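# Move a bottle from the blue crate onto the turntable

## Task

Lift one bottle out of the blue crate and set it down upright on the rotating table. The crate must stay upright on the trolley with its remaining bottles still standing inside it. None of the bottles already on the rotating table may be tipped over. At the end, neither gripper may be in contact with any bottle or with the crate.

## Robot and tools

Robot: two arms, left_arm and right_arm. Each has six joints plus a parallel gripper. Joint order is always waist, shoulder, elbow, wrist pitch, wrist yaw, wrist roll, then the gripper opening.

Stated joint ranges in rad are the same for both arms: waist -2.880..2.880, shoulder 0.000..3.142, elbow 0.000..3.019, wrist pitch -1.693..1.571, wrist yaw -1.571..1.571, wrist roll -2.094..2.094. A joint's true end may sit up to 0.084 rad either side of these values.

Frames: the scene frame has its origin at table-top height, midway between the nominal arm bases. +z points up, +x points out over the table, and left_arm is on the +y side; these are not image left and right. Calibrated bases in the scene frame are left_arm (-0.036, +0.344, 0) m and right_arm (+0.007, -0.228, 0) m, both nearly unrotated. Each arm reports its gripper pose and its wrist camera pose in its own base frame. Fixed cameras and the table use the scene frame. Gripper fingers point along the gripper's +z axis and close along its y axis. end_effector_position is the point between the pads, about 1 cm behind the fingertips. Reported poses can be off by a few cm, more at long reach.

Row format, shared by every moving tool: a single flat list of 14 numbers, each in [-1, 1], covering both arms even if only one moves. The first 7 are left_arm (6 joint values, then opening) and the next 7 are right_arm.

Joint values are offsets, not poses. They are measured from the arm's Joint targets as they stand when the action or move begins. They are scaled so that 1.0 equals 2.811 rad for waist and shoulder, 2.53 for elbow, 2.575 for wrist pitch, 8.12 for wrist yaw and 9.528 for wrist roll. Sending the same offset again moves the joint further.

Opening is absolute: +1 is fully open (0.094 m pad gap), -1 is closed. To keep an arm still, send 0 for its joints. To keep a gripper unchanged, resend its current opening; a 0 there means half open.

execute_actions(actions, cameras): actions is a list of actions. Each action is a table of up to 15 rows, one row per 1/30 s step. A shorter table holds its final row for the rest of the 15 steps. Every row in an action counts from the targets at the start of that action, not from the previous row. An empty actions list simply reports state and images. If an action would push a joint more than 0.084 rad beyond its range, it is refused for both arms. A malformed first action, or one failing this range check, voids the whole call.

move(target, speed, blend, opening_speed, blocking, cameras): target is one 14-number row, or a list of up to 15 rows. Every row is an offset from the same starting Joint targets. All joints travel together to the target angles.
- speed is in rad/s for the joint with the farthest to go, 0.01 to 12.57, default 0.5. It can be one value or one per target.
- blend (rad) rounds the corners at intermediate targets.
- opening_speed (at least 0.2 per second, on the -1..1 scale) ramps the fingers gradually. Use a slow value when closing on a bottle.
- A path lasts at least 0.5 s, and a path longer than 10 s stops short. The move does not avoid obstacles or the other arm.
- With blocking=false the move keeps running while you plan.
- The result adds a move: line: done, off_target (at rest more than 0.035 rad from target), moving, held or fault. It may also add limits=held. done does not prove that nothing was touched.

wait(seconds, cameras): 0 to 10 s, holding the last commands; a running move continues.
stop(cameras): brakes the running move to rest; it needs some room.
zoom_image(camera, region): camera is cam_high, cam_low, cam_left_wrist or cam_right_wrist. region is [x0, y0, x1, y1] in pixels of that camera's latest full image (896x504), at most 504x504.
finished_scene(scene): pass the current scene number, integer 1 to 2. This ends the scene and cannot be undone.

Limits on motion: joint targets can lead measured angles only by a fixed amount per step (0.716 rad for waist and shoulder, 0.645 elbow, 0.69 wrist pitch, 1.84 wrist yaw, 3.24 wrist roll). Targets placing the gripper more than 110 mm from its measured position are scaled back. Large motions therefore need several actions, and very small ones may not start.

Reading results:
- Joint positions and Joint velocities give one block per arm, in rad and rad/s, ending with the pad gap in m.
- Joint targets is the base for your next offsets.
- grip_measured uses the opening scale. It reads up to 2.7 mm wide when empty and narrower than the object under a firm squeeze.
- Joint torques are the total drive output, gravity included. Torques 3 and 4 wrap at ±28 N m.
- joint sent to its limit means a joint reached its real end.
- joint command not followed means the clearance check changed or withheld some steps.
- MOTOR HOT appears at 85 °C. At 100 °C the arm goes limp and drops what it holds, so avoid long stretched-out holds or pushing into unreachable poses.
- Action results also list joint positions at some steps.

Cautions:
- Grip bottles gently and release by opening well above grip_measured. Do not open while the bottle is still moving.
- Avoid fast contact, slams and hard presses.
- Never let the two grippers collide or close on each other.
- Keep everything inside the work area; objects may occasionally be nudged.
- If an arm is stuck pressing, command its targets back past its current positions.
- The scene keeps running while you think, so a running move continues during that time.

Each tool is called after "Request:" as name(argument=value, ...), one argument or row to a line, values as JSON.

## Session

Request:
execute_actions(
  actions=[],
)

Scene clock: 0.00 s.
left_arm: end_effector_position=(+0.7582, +0.0601, +0.1776) grip_measured=+1.000 end_effector_quat_wxyz=(+0.376, +0.093, +0.917, +0.099) | right_arm: end_effector_position=(+0.2337, +0.4829, +0.3170) grip_measured=+1.000 end_effector_quat_wxyz=(+0.458, -0.506, +0.625, +0.379)
Joint positions: left_arm=[0.065 1.933 1.637 -0.478 -0.065 0.296 0.094] | right_arm=[1.013 1.194 0.882 -0.003 -0.343 -0.099 0.094]
Joint velocities: within noise
Joint torques (N m): no reading
Motor temperatures (°C): left_arm=[39 30 36 25 33 31 34] | right_arm=[34 31 30 36 26 37 34]
Heat: left arm: hottest waist 39 °C; right arm: hottest wrist roll 37 °C.
Joint targets: left_arm=[0.065 1.926 1.669 -0.473 -0.065 0.296] | right_arm=[1.013 1.192 0.913 0.002 -0.343 -0.099]
Tool commands: left_gripper/opening=+1.0 right_gripper/opening=+1.0

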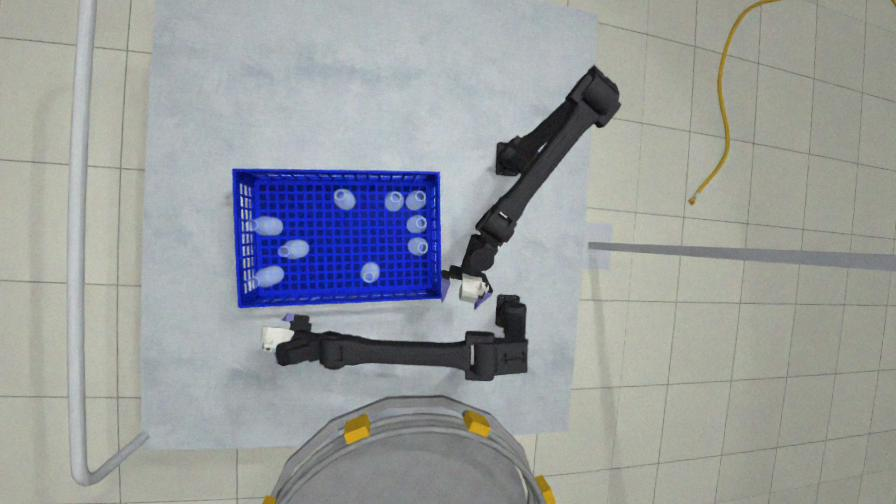

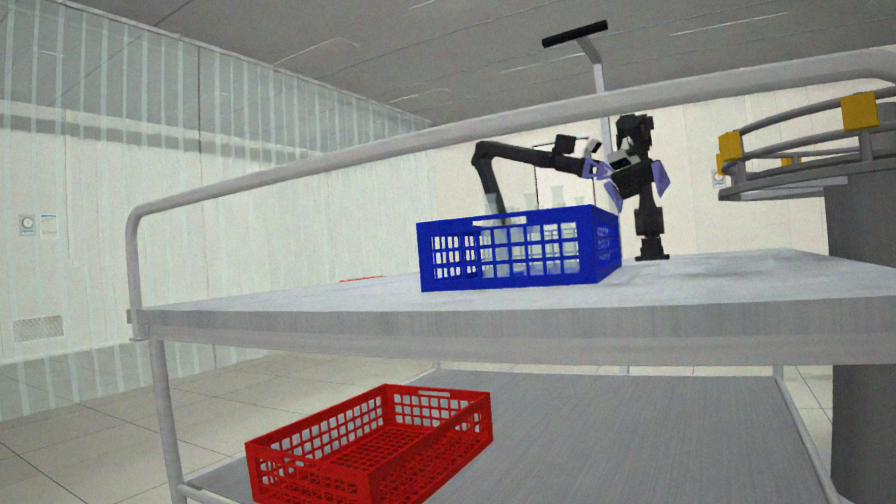

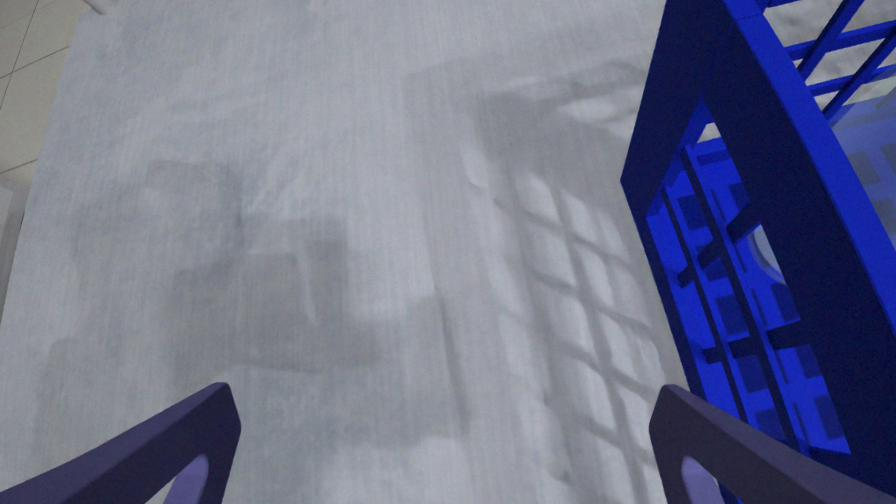

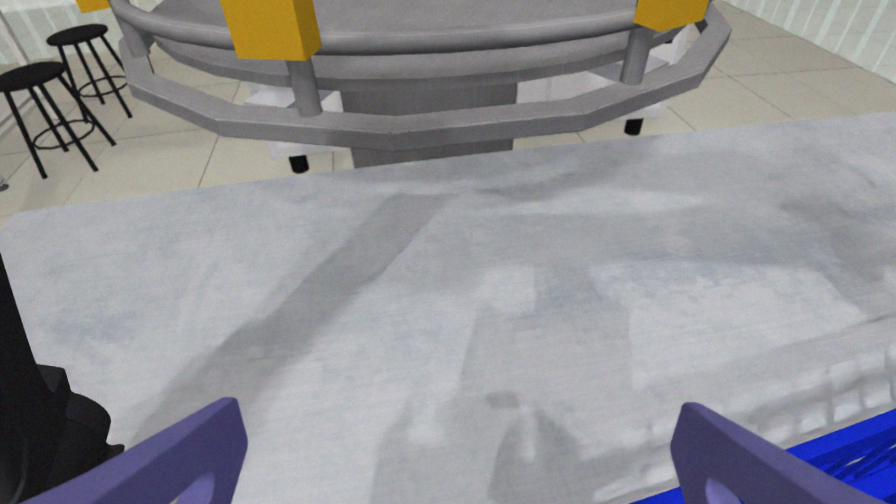

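Request:
move(
  target=[
    [0,-0.17,0,-0.15,0,0,1,0,-0.18,0,0,0,0,1],
    [0,-0.17,0,-0.38,0.008,-0.03645,1,-0.57,-0.18,0,0,0,0,1],
  ],
  speed=0.8,
  blend=[0.1,0],
)

Scene clock: 51.20 s.
left_arm: end_effector_position=(+0.4942, +0.0323, +0.3506) grip_measured=+1.000 end_effector_quat_wxyz=(+0.155, -0.052, +0.987, +0.004) | right_arm: end_effector_position=(+0.3476, -0.1576, +0.5430) grip_measured=+1.000 end_effector_quat_wxyz=(+0.754, +0.020, +0.639, -0.150)
Joint positions: left_arm=[0.065 1.453 1.637 -1.445 -0.003 -0.04 0.094] | right_arm=[-0.576 0.684 0.882 -0.003 -0.343 -0.099 0.094]
Joint torques (N m): left_arm=[-1.67 -12.28 10.52 0.68 0.13 -0.22] | right_arm=[-1.67 -0.5 13.45 1.74 -0.13 0.14]
Motor temperatures (°C): left_arm=[38 36 43 25 32 29 32] | right_arm=[33 32 38 36 26 34 31]
Heat: left arm: hottest elbow 43 °C; right arm: hottest elbow 38 °C.
Joint targets: left_arm=[0.065 1.448 1.669 -1.452 0.000 -0.052] | right_arm=[-0.590 0.686 0.913 0.002 -0.343 -0.099]
move: done

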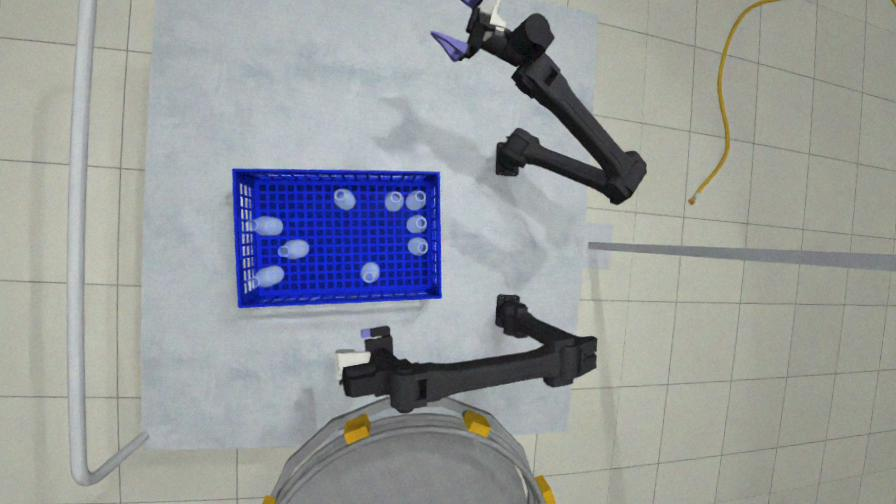

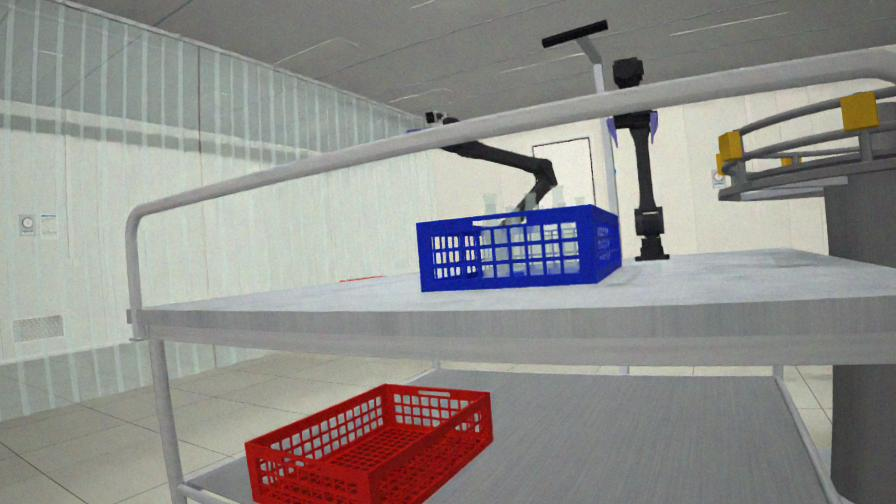

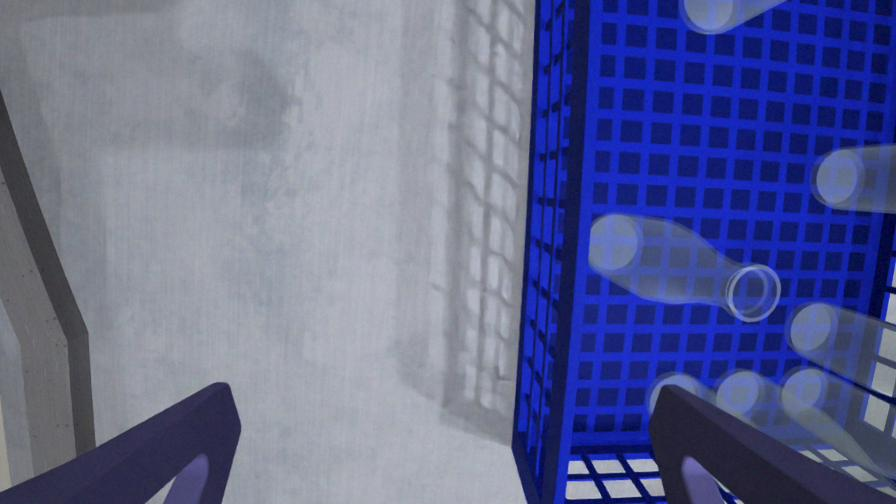

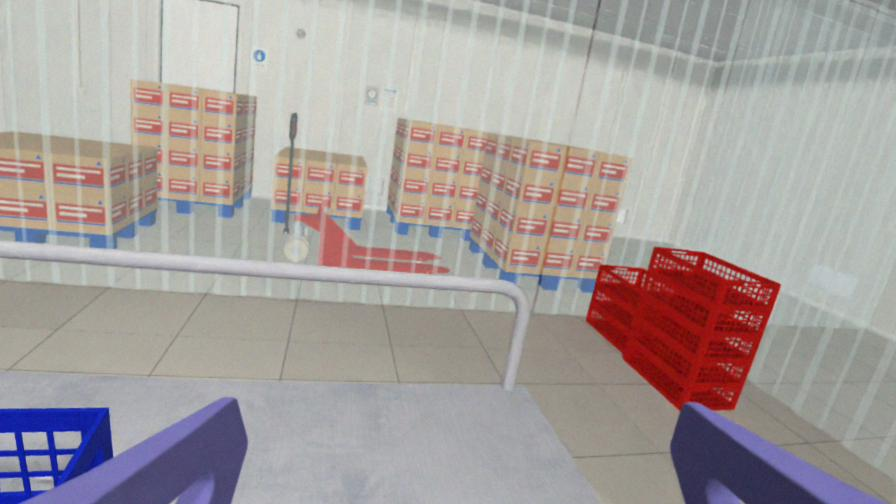

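Request:
move(
  target=[
    [0,-0.13,0,0,0,0,1,0,0,0,0,0,0,1],
    [0.33,-0.13,0,0.25,0,0,1,0,0,0,0,0,0,1],
  ],
  speed=0.8,
  blend=[0.1,0],
)

Scene clock: 81.03 s.
left_arm: end_effector_position=(+0.2581, +0.3937, +0.6305) grip_measured=+1.000 end_effector_quat_wxyz=(+0.536, -0.394, +0.694, +0.276) | right_arm: end_effector_position=(+0.3476, -0.1576, +0.5430) grip_measured=+1.000 end_effector_quat_wxyz=(+0.754, +0.020, +0.639, -0.150)
Joint positions: left_arm=[0.991 1.094 1.644 -0.826 -0.002 -0.042 0.094] | right_arm=[-0.576 0.684 0.882 -0.003 -0.343 -0.099 0.094]
Joint torques (N m): left_arm=[-1.73 -7.3 9.73 2.89 0.03 -0.18] | right_arm=[-1.67 -0.56 13.45 1.74 -0.13 0.14]
Heat: left arm: hottest elbow 45 °C; right arm: hottest elbow 41 °C.
Joint targets: left_arm=[0.993 1.083 1.669 -0.808 0.000 -0.052] | right_arm=[-0.589 0.686 0.913 0.002 -0.343 -0.099]
move: done

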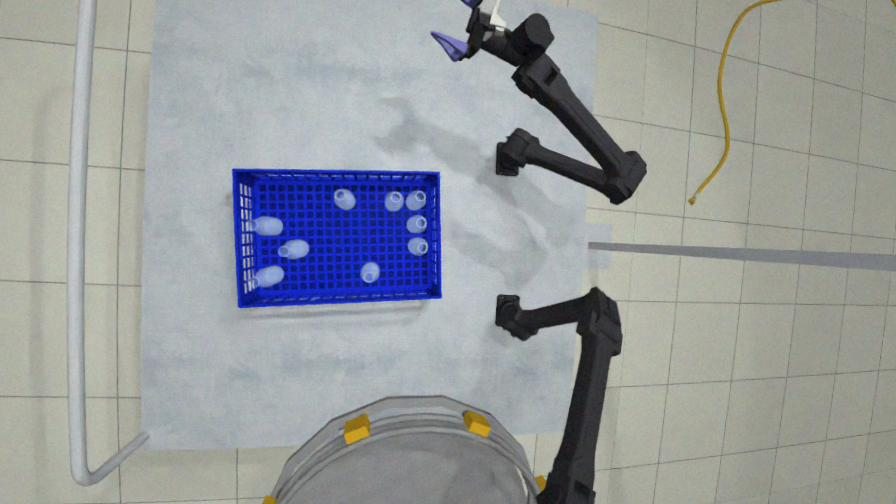

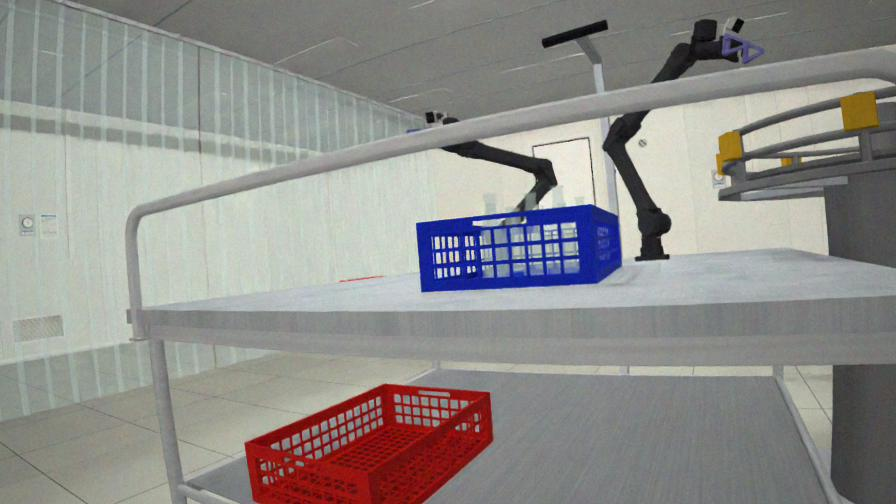

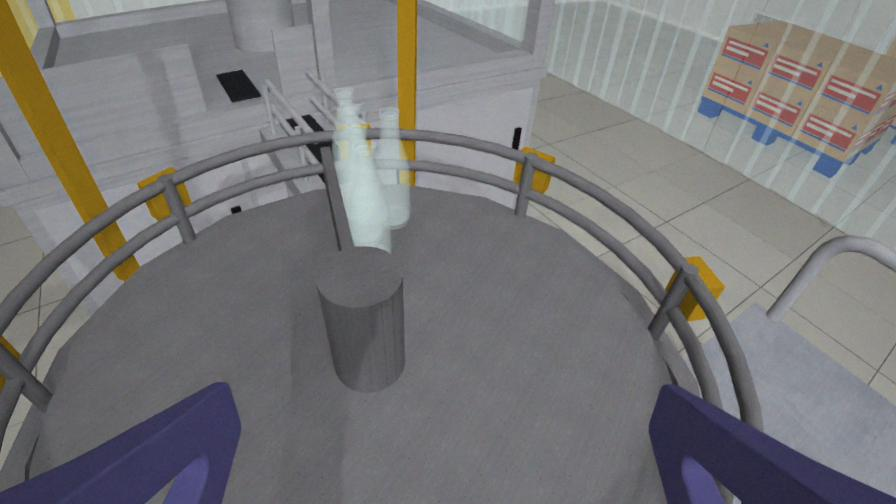

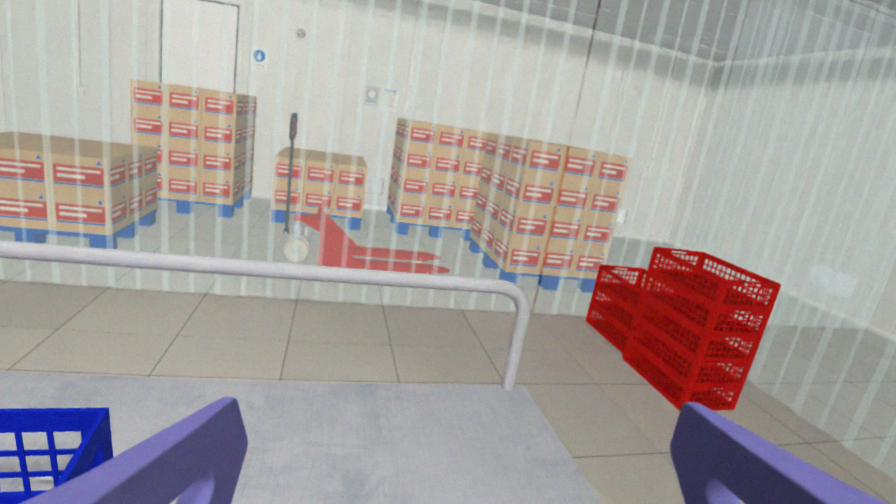

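Request:
move(
  target=[-0.4436,0.133,0.0565,-0.261,0,0.0055,1,0,0,0,0,0,0,1],
  speed=0.8,
)

Request:
zoom_image(
  camera="cam_low",
  region=[400, 100, 700, 300],
)

Scene clock: 89.60 s.
left_arm: end_effector_position=(+0.4901, -0.1311, +0.3997) grip_measured=+1.000 end_effector_quat_wxyz=(+0.195, +0.123, +0.973, -0.027) | right_arm: end_effector_position=(+0.3476, -0.1576, +0.5430) grip_measured=+1.000 end_effector_quat_wxyz=(+0.754, +0.020, +0.639, -0.150)
Joint positions: left_arm=[-0.26 1.46 1.758 -1.473 0 -0.01 0.094] | right_arm=[-0.576 0.684 0.882 -0.003 -0.343 -0.099 0.094]
Joint torques (N m): left_arm=[-1.49 -12.81 11.93 0.69 -0.01 -0.04] | right_arm=[-1.61 -0.56 13.46 1.74 -0.13 0.14]
Heat: left arm: hottest elbow 46 °C; right arm: hottest elbow 42 °C.
Joint targets: left_arm=[-0.254 1.456 1.812 -1.480 0.000 0.001] | right_arm=[-0.589 0.686 0.913 0.002 -0.343 -0.099]
move: off_target (left_arm); left_arm: the elbow is farthest, 0.054 rad from its target

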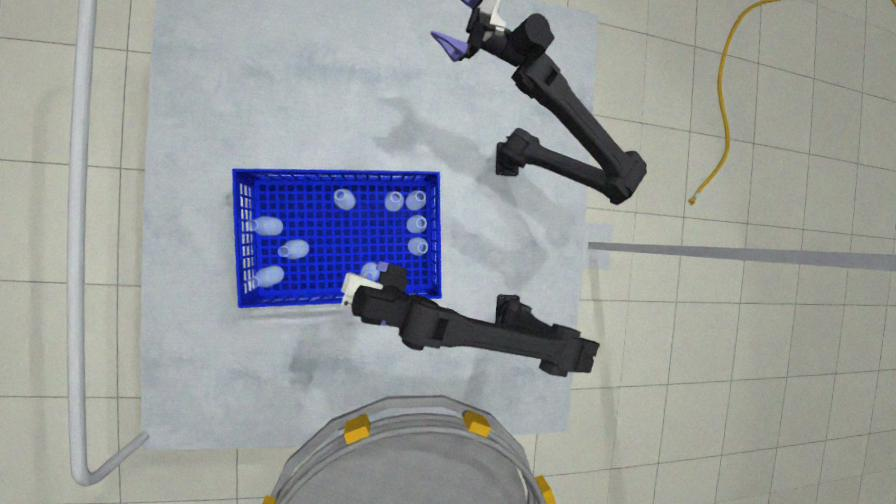

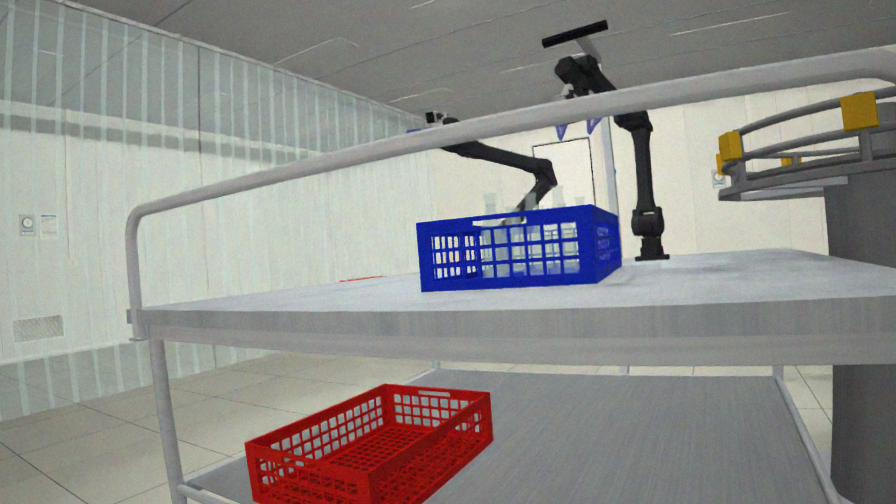

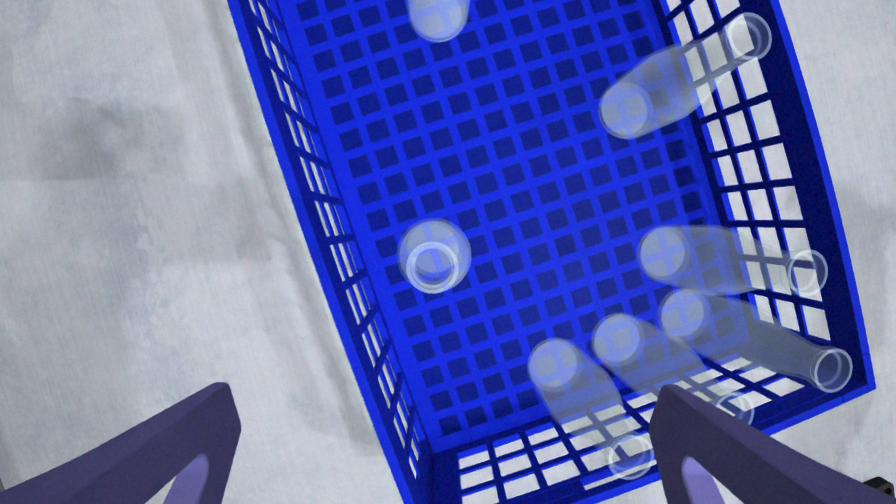

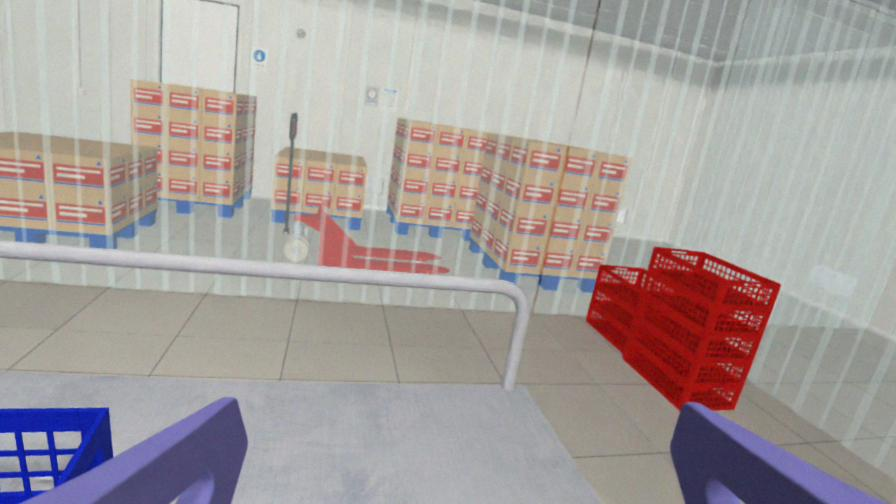

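Scaled by 1.680 (camera's finer frame: 1280x720).

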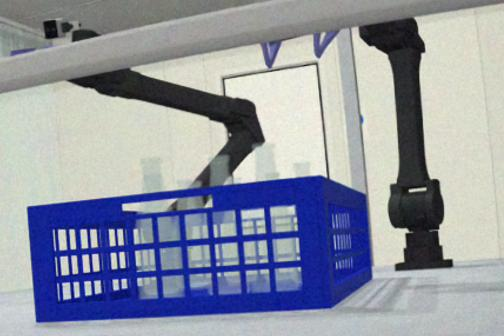

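Request:
move(
  target=[0.0053,-0.0071,-0.139,0.1324,0,0,1,0,0,0,0,0,0,1],
  speed=0.5,
  cameras=["cam_left_wrist","cam_high"],
)

Request:
zoom_image(
  camera="cam_high",
  region=[320, 220, 440, 330],
)

Scene clock: 114.20 s.
left_arm: end_effector_position=(+0.5101, -0.1291, +0.2903) grip_measured=+1.000 end_effector_quat_wxyz=(+0.206, +0.116, +0.971, -0.027) | right_arm: end_effector_position=(+0.3476, -0.1576, +0.5430) grip_measured=+1.000 end_effector_quat_wxyz=(+0.754, +0.020, +0.639, -0.150)
Joint positions: left_arm=[-0.247 1.452 1.452 -1.153 0 -0.009 0.094] | right_arm=[-0.576 0.684 0.882 -0.003 -0.343 -0.099 0.094]
Joint torques (N m): left_arm=[-1.14 -13.86 8.98 1.69 -0.03 -0.01] | right_arm=[-1.67 -0.56 13.46 1.74 -0.13 0.14]
Motor temperatures (°C): left_arm=[38 33 52 24 30 27 30] | right_arm=[32 30 44 35 25 32 29]
Heat: left arm: hottest elbow 52 °C; right arm: hottest elbow 44 °C.
Joint targets: left_arm=[-0.240 1.437 1.460 -1.139 0.000 0.001] | right_arm=[-0.589 0.686 0.913 0.002 -0.343 -0.099]
move: done
Images, in order (width x height): cam_high 896x504, cam_left_wrist 896x504.

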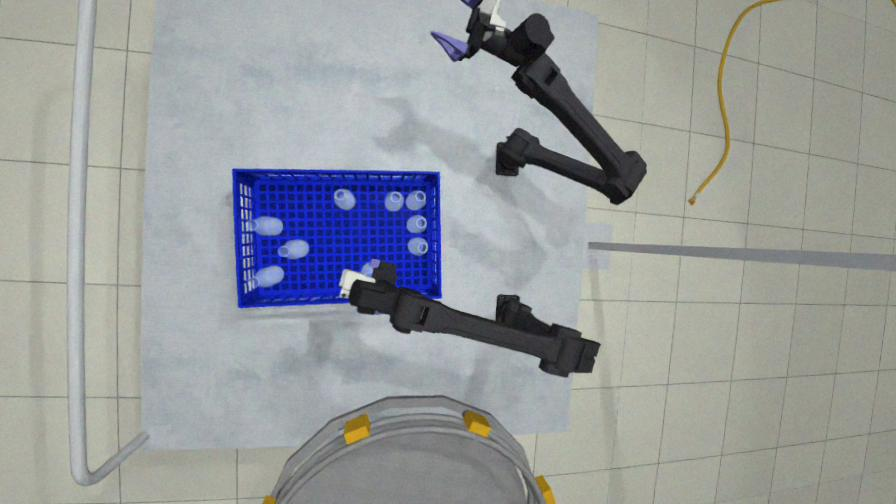

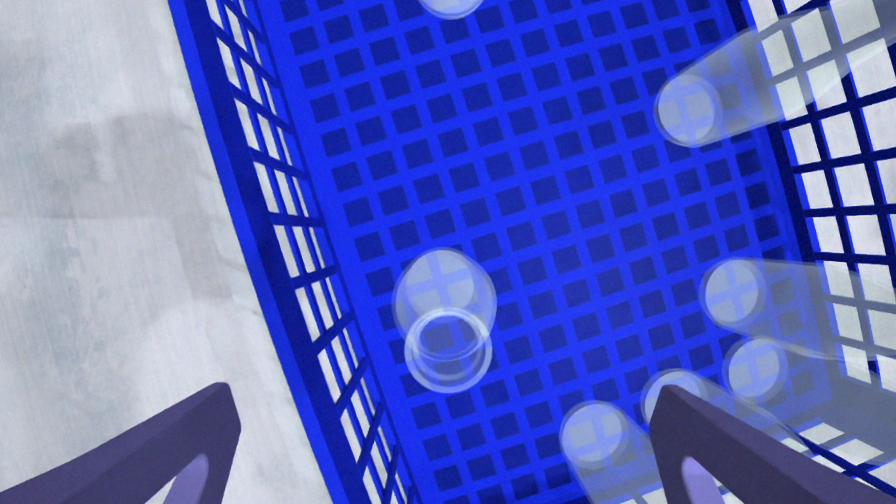

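Scaled by 4.200 (camera's finer frame: 1280x720).

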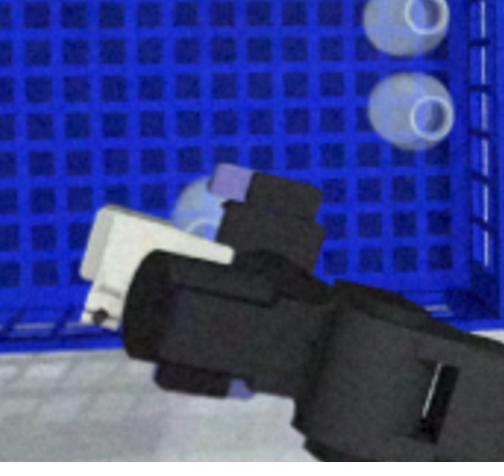

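Request:
move(
  target=[0,0.0142,-0.0929,0.0955,0,0,1,0,0,0,0,0,0,1],
  speed=0.3,
  cameras=["cam_left_wrist","cam_low"],
)

Request:
zoom_image(
  camera="cam_low",
  region=[400, 100, 700, 300],
)

Scene clock: 125.17 s.
left_arm: end_effector_position=(+0.5037, -0.1275, +0.1898) grip_measured=+1.000 end_effector_quat_wxyz=(+0.199, +0.116, +0.973, -0.026) | right_arm: end_effector_position=(+0.3476, -0.1576, +0.5430) grip_measured=+1.000 end_effector_quat_wxyz=(+0.754, +0.020, +0.639, -0.150)
Joint positions: left_arm=[-0.247 1.476 1.217 -0.908 0 -0.009 0.094] | right_arm=[-0.576 0.684 0.882 -0.003 -0.343 -0.099 0.094]
Joint torques (N m): left_arm=[-1.14 -12.57 8.76 1.62 0.01 -0.01] | right_arm=[-1.67 -0.56 13.45 1.76 -0.13 0.14]
Heat: left arm: hottest elbow 50 °C; right arm: hottest elbow 44 °C.
Joint targets: left_arm=[-0.240 1.476 1.225 -0.893 0.000 0.001] | right_arm=[-0.589 0.686 0.913 0.002 -0.343 -0.099]
move: done
Images, in order (width x height): cam_low 896x504, cam_left_wrist 896x504.

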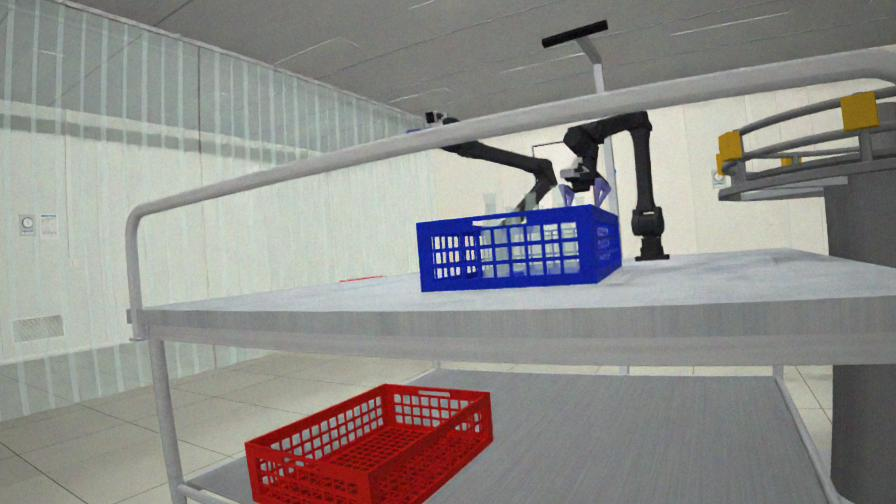

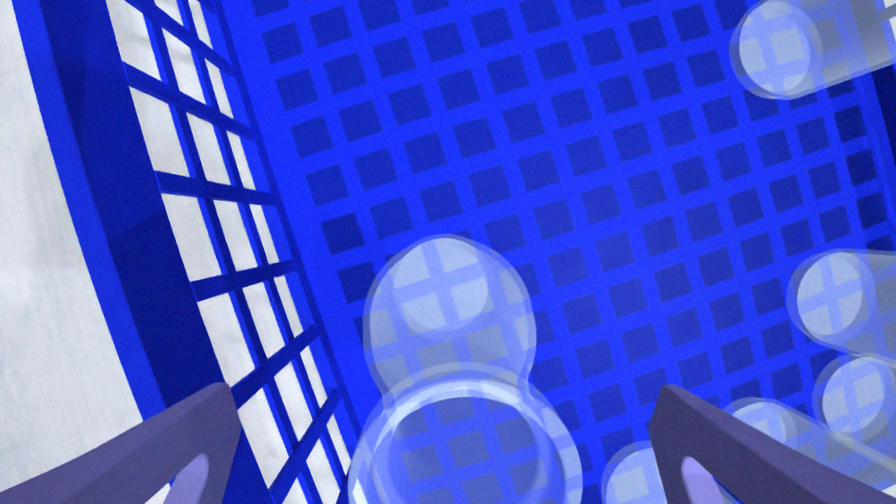

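Scaled by 1.680 (camera's finer frame: 1280x720).

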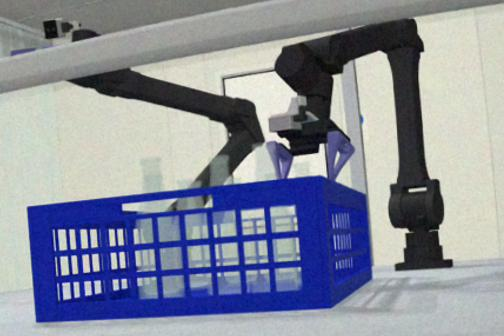

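Request:
move(
  target=[-0.002,0,0,0,0,0,-0.75,0,0,0,0,0,0,1],
  opening_speed=0.7,
  cameras=["cam_left_wrist"],
)

Scene clock: 132.47 s.
left_arm: end_effector_position=(+0.5039, -0.1274, +0.1900) grip_measured=-0.358 end_effector_quat_wxyz=(+0.200, +0.117, +0.973, -0.025) | right_arm: end_effector_position=(+0.3476, -0.1576, +0.5430) grip_measured=+1.000 end_effector_quat_wxyz=(+0.754, +0.020, +0.639, -0.150)
Joint positions: left_arm=[-0.247 1.476 1.217 -0.906 -0.001 -0.008 0.03] | right_arm=[-0.576 0.684 0.882 -0.003 -0.343 -0.099 0.094]
Joint torques (N m): left_arm=[-2.2 -12.57 8.66 1.66 0.03 0] | right_arm=[-1.67 -0.56 13.46 1.76 -0.13 0.14]
Heat: left arm: hottest elbow 49 °C; right arm: hottest elbow 45 °C.
Joint targets: left_arm=[-0.245 1.476 1.225 -0.893 0.000 0.001] | right_arm=[-0.589 0.686 0.913 0.002 -0.343 -0.099]
move: done

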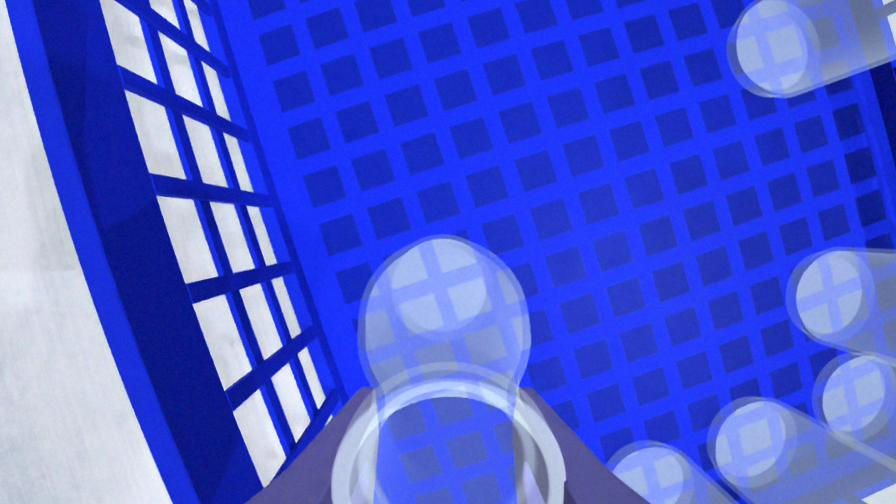

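Request:
move(
  target=[
    [0,-0.0139,0.0929,-0.0955,0,0,-0.75,0,0,0,0,0,0,1],
    [0,-0.0068,0.232,-0.228,0,0,-0.75,0,0,0,0,0,0,1],
    [0.087,-0.0356,0.334,-0.2225,0,0,-0.75,0,0,0,0,0,0,1],
    [0.418,-0.0356,0.334,-0.2225,0,0,-0.75,0,0,0,0,0,0,1],
  ],
  speed=[0.3,0.5,0.5,0.5],
  blend=[0.03,0.05,0.08,0],
  cameras=["cam_left_wrist","cam_low","cam_high"],
)

Scene clock: 157.63 s.
left_arm: end_effector_position=(+0.2930, +0.3959, +0.5551) grip_measured=-0.358 end_effector_quat_wxyz=(+0.318, -0.424, +0.833, +0.160) | right_arm: end_effector_position=(+0.3476, -0.1576, +0.5430) grip_measured=+1.000 end_effector_quat_wxyz=(+0.754, +0.020, +0.639, -0.150)
Joint positions: left_arm=[0.934 1.387 2.013 -1.47 -0.001 -0.006 0.03] | right_arm=[-0.576 0.684 0.882 -0.003 -0.343 -0.099 0.094]
Joint torques (N m): left_arm=[-2.08 -11.11 11.37 1.69 0.04 -0.04] | right_arm=[-1.61 -0.56 13.45 1.76 -0.13 0.14]
Heat: left arm: hottest elbow 48 °C; right arm: hottest elbow 46 °C.
Joint targets: left_arm=[0.930 1.376 2.070 -1.466 0.000 0.001] | right_arm=[-0.589 0.686 0.913 0.002 -0.343 -0.099]
move: off_target (left_arm); left_arm: the elbow is farthest, 0.057 rad from its target
Images, in order (width x height): cam_high 896x504, cam_low 896x504, cam_left_wrist 896x504.

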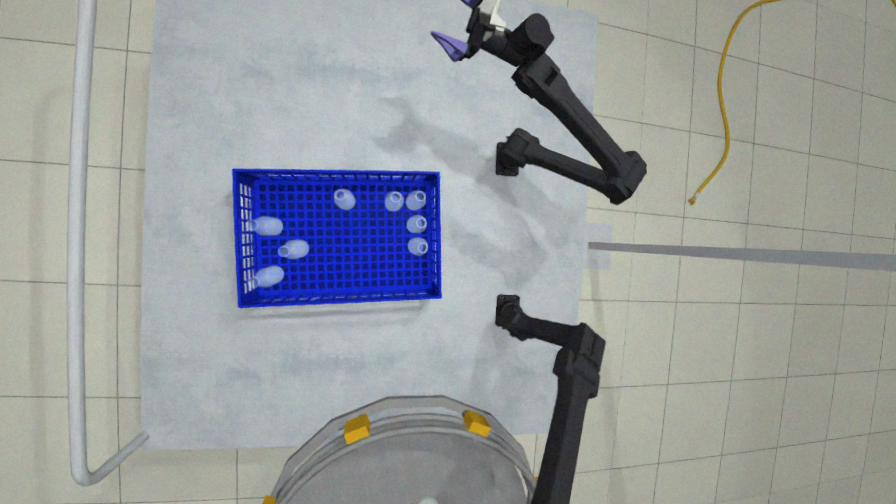

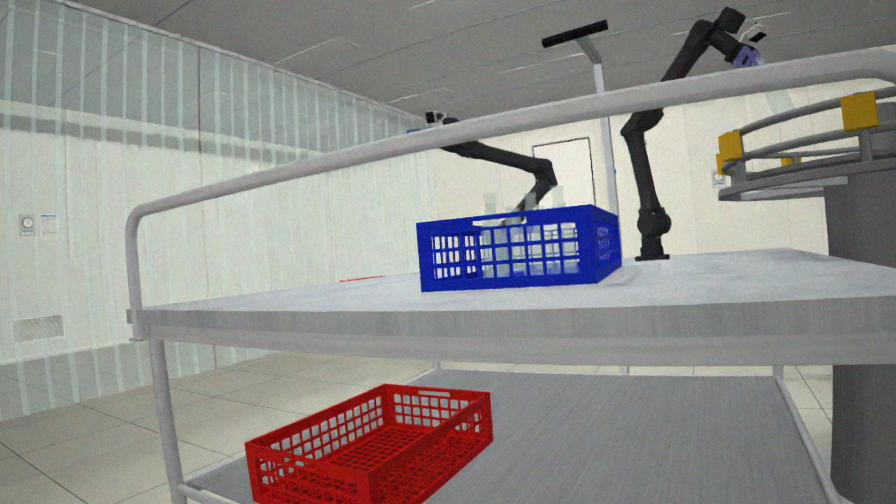

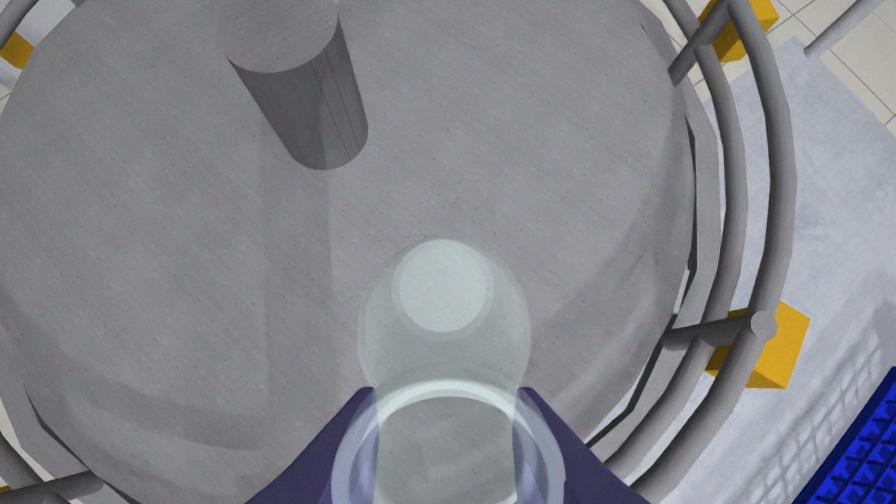

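Request:
move(
  target=[0,0.0427,-0.0079,-0.0792,0,0,-0.75,0,0,0,0,0,0,1],
  speed=0.2,
  cameras=["cam_left_wrist","cam_low"],
)

Request:
zoom_image(
  camera="cam_low",
  region=[640, 20, 890, 220],
)

Scene clock: 173.53 s.
left_arm: end_effector_position=(+0.2962, +0.3998, +0.4718) grip_measured=-0.358 end_effector_quat_wxyz=(+0.181, -0.444, +0.873, +0.091) | right_arm: end_effector_position=(+0.3476, -0.1576, +0.5430) grip_measured=+1.000 end_effector_quat_wxyz=(+0.754, +0.020, +0.639, -0.150)
Joint positions: left_arm=[0.934 1.508 2.013 -1.668 -0.001 -0.006 0.03] | right_arm=[-0.576 0.684 0.882 -0.003 -0.343 -0.099 0.094]
Joint torques (N m): left_arm=[-2.2 -13.16 10.14 0.94 0.07 -0.03] | right_arm=[-1.67 -0.56 13.45 1.74 -0.13 0.14]
Heat: left arm: hottest elbow 48 °C; right arm: hottest elbow 46 °C.
Joint targets: left_arm=[0.930 1.496 2.050 -1.670 0.000 0.001] | right_arm=[-0.589 0.686 0.913 0.002 -0.343 -0.099]
move: off_target (left_arm); left_arm: the elbow is farthest, 0.037 rad from its target
Images, in order (width x height): cam_low 896x504, cam_left_wrist 896x504.

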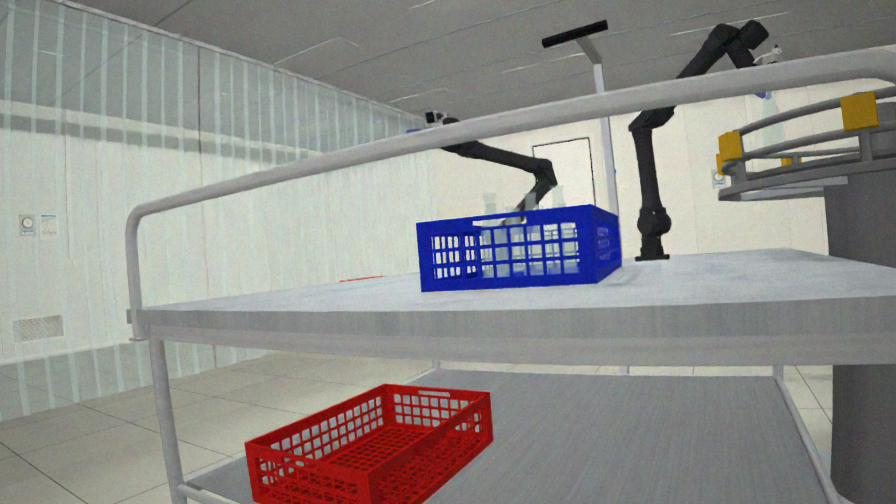

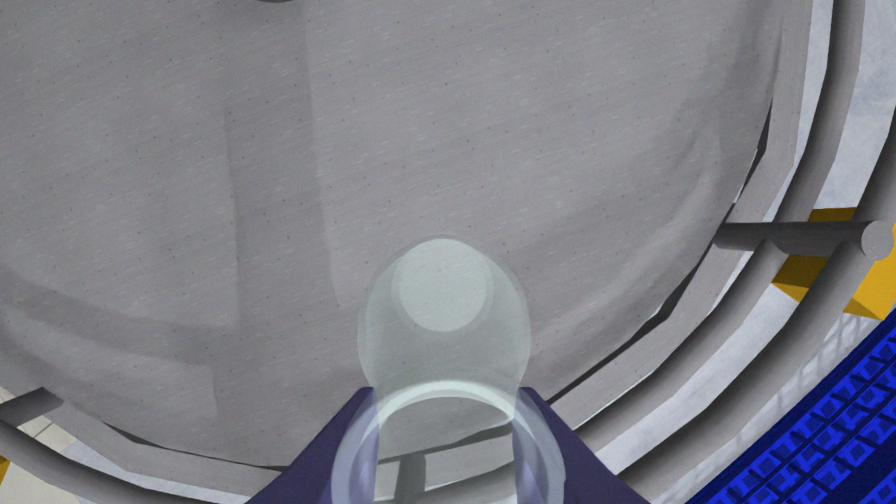

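Scaled by 2.016 (camera's finer frame: 1280x720).

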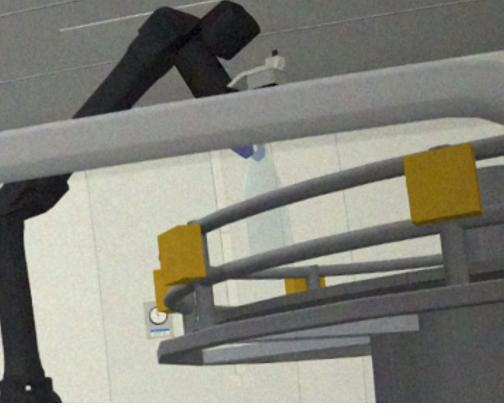

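Request:
move(
  target=[0,-0.0055,-0.0206,0.0143,0,0,-0.75,0,0,0,0,0,0,1],
  speed=0.1,
  cameras=["cam_left_wrist"],
)

Request:
move(
  target=[0,-0.0037,-0.0137,0.0095,0,0,-0.75,0,0,0,0,0,0,1],
  speed=0.1,
  cameras=["cam_left_wrist","cam_low"],
)

Request:
zoom_image(
  camera="cam_low",
  region=[690, 50, 830, 220],
)

Scene clock: 186.73 s.
left_arm: end_effector_position=(+0.2974, +0.4015, +0.4599) grip_measured=-0.358 end_effector_quat_wxyz=(+0.174, -0.444, +0.874, +0.088) | right_arm: end_effector_position=(+0.3476, -0.1576, +0.5430) grip_measured=+1.000 end_effector_quat_wxyz=(+0.754, +0.020, +0.639, -0.150)
Joint positions: left_arm=[0.934 1.508 1.982 -1.653 -0.001 -0.006 0.03] | right_arm=[-0.576 0.684 0.882 -0.003 -0.343 -0.099 0.094]
Joint torques (N m): left_arm=[-2.32 -14.56 8.62 1.73 0.03 -0.06] | right_arm=[-1.67 -0.56 13.45 1.74 -0.13 0.14]
Heat: left arm: hottest elbow 48 °C; right arm: hottest elbow 47 °C.
Joint targets: left_arm=[0.930 1.481 1.998 -1.633 0.000 0.001] | right_arm=[-0.589 0.686 0.913 0.002 -0.343 -0.099]
move: done

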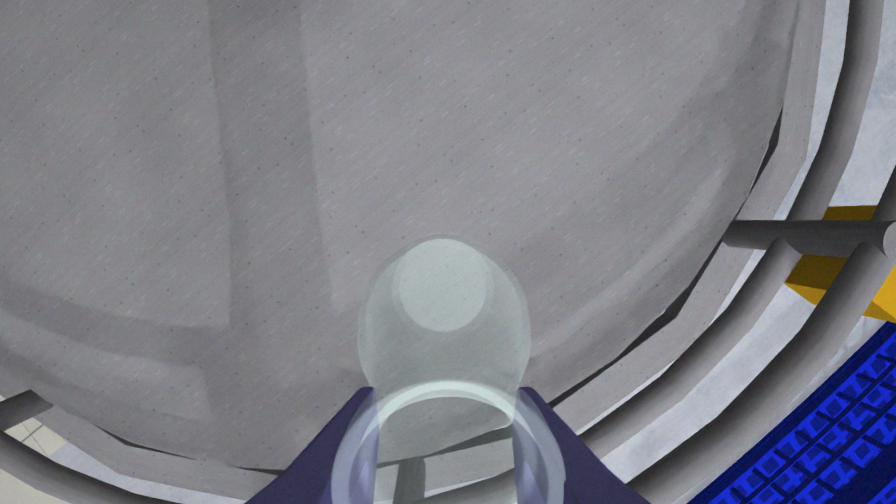

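Scene clock: 187.87 s.
left_arm: end_effector_position=(+0.2984, +0.4028, +0.4502) grip_measured=-0.358 end_effector_quat_wxyz=(+0.172, -0.445, +0.875, +0.087) | right_arm: end_effector_position=(+0.3476, -0.1576, +0.5430) grip_measured=+1.000 end_effector_quat_wxyz=(+0.754, +0.020, +0.639, -0.150)
Joint positions: left_arm=[0.934 1.502 1.948 -1.628 -0.001 -0.006 0.03] | right_arm=[-0.576 0.684 0.882 -0.003 -0.343 -0.099 0.094]
Joint torques (N m): left_arm=[-2.14 -14.39 8.73 1.95 0.04 -0.03] | right_arm=[-1.67 -0.56 13.46 1.74 -0.13 0.14]
Heat: left arm: hottest elbow 48 °C; right arm: hottest elbow 47 °C.
Joint targets: left_arm=[0.930 1.470 1.963 -1.609 0.000 0.001] | right_arm=[-0.589 0.686 0.913 0.002 -0.343 -0.099]
move: done
Images, in order (width x height): cam_low 896x504, cam_left_wrist 896x504.

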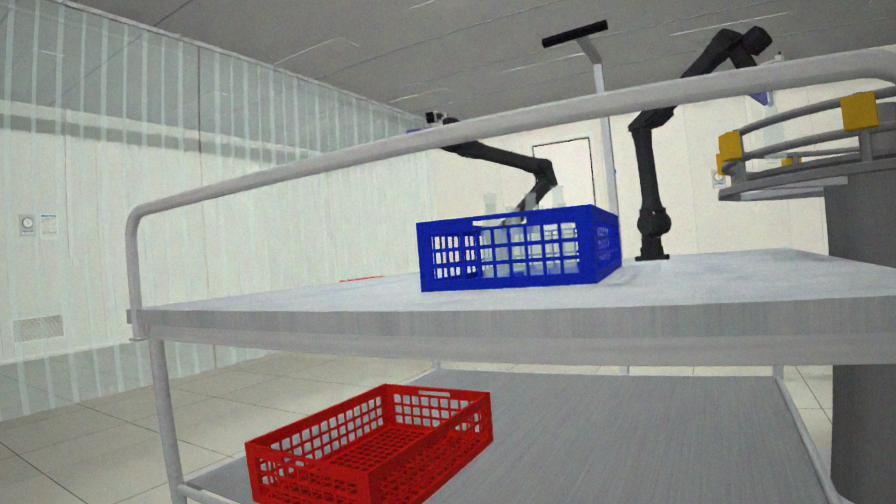

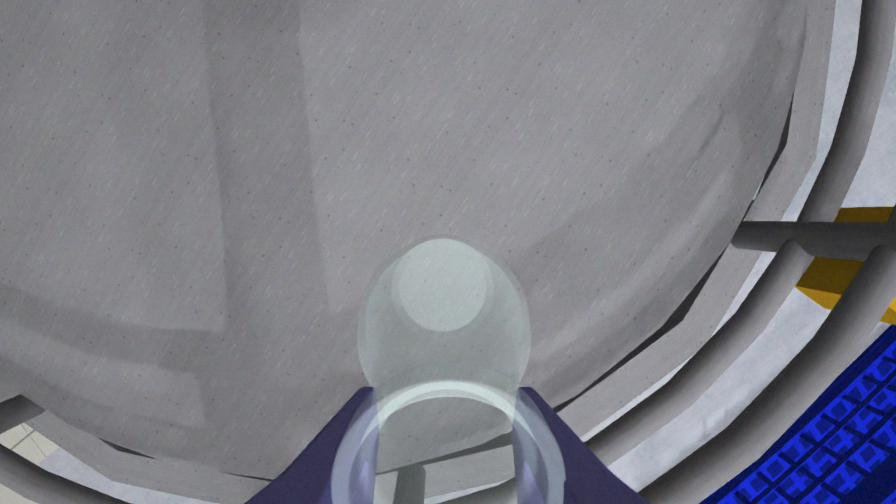

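Scaled by 2.965 (camera's finer frame: 1280x720).

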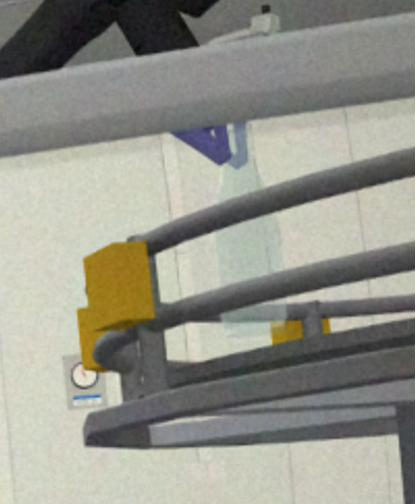

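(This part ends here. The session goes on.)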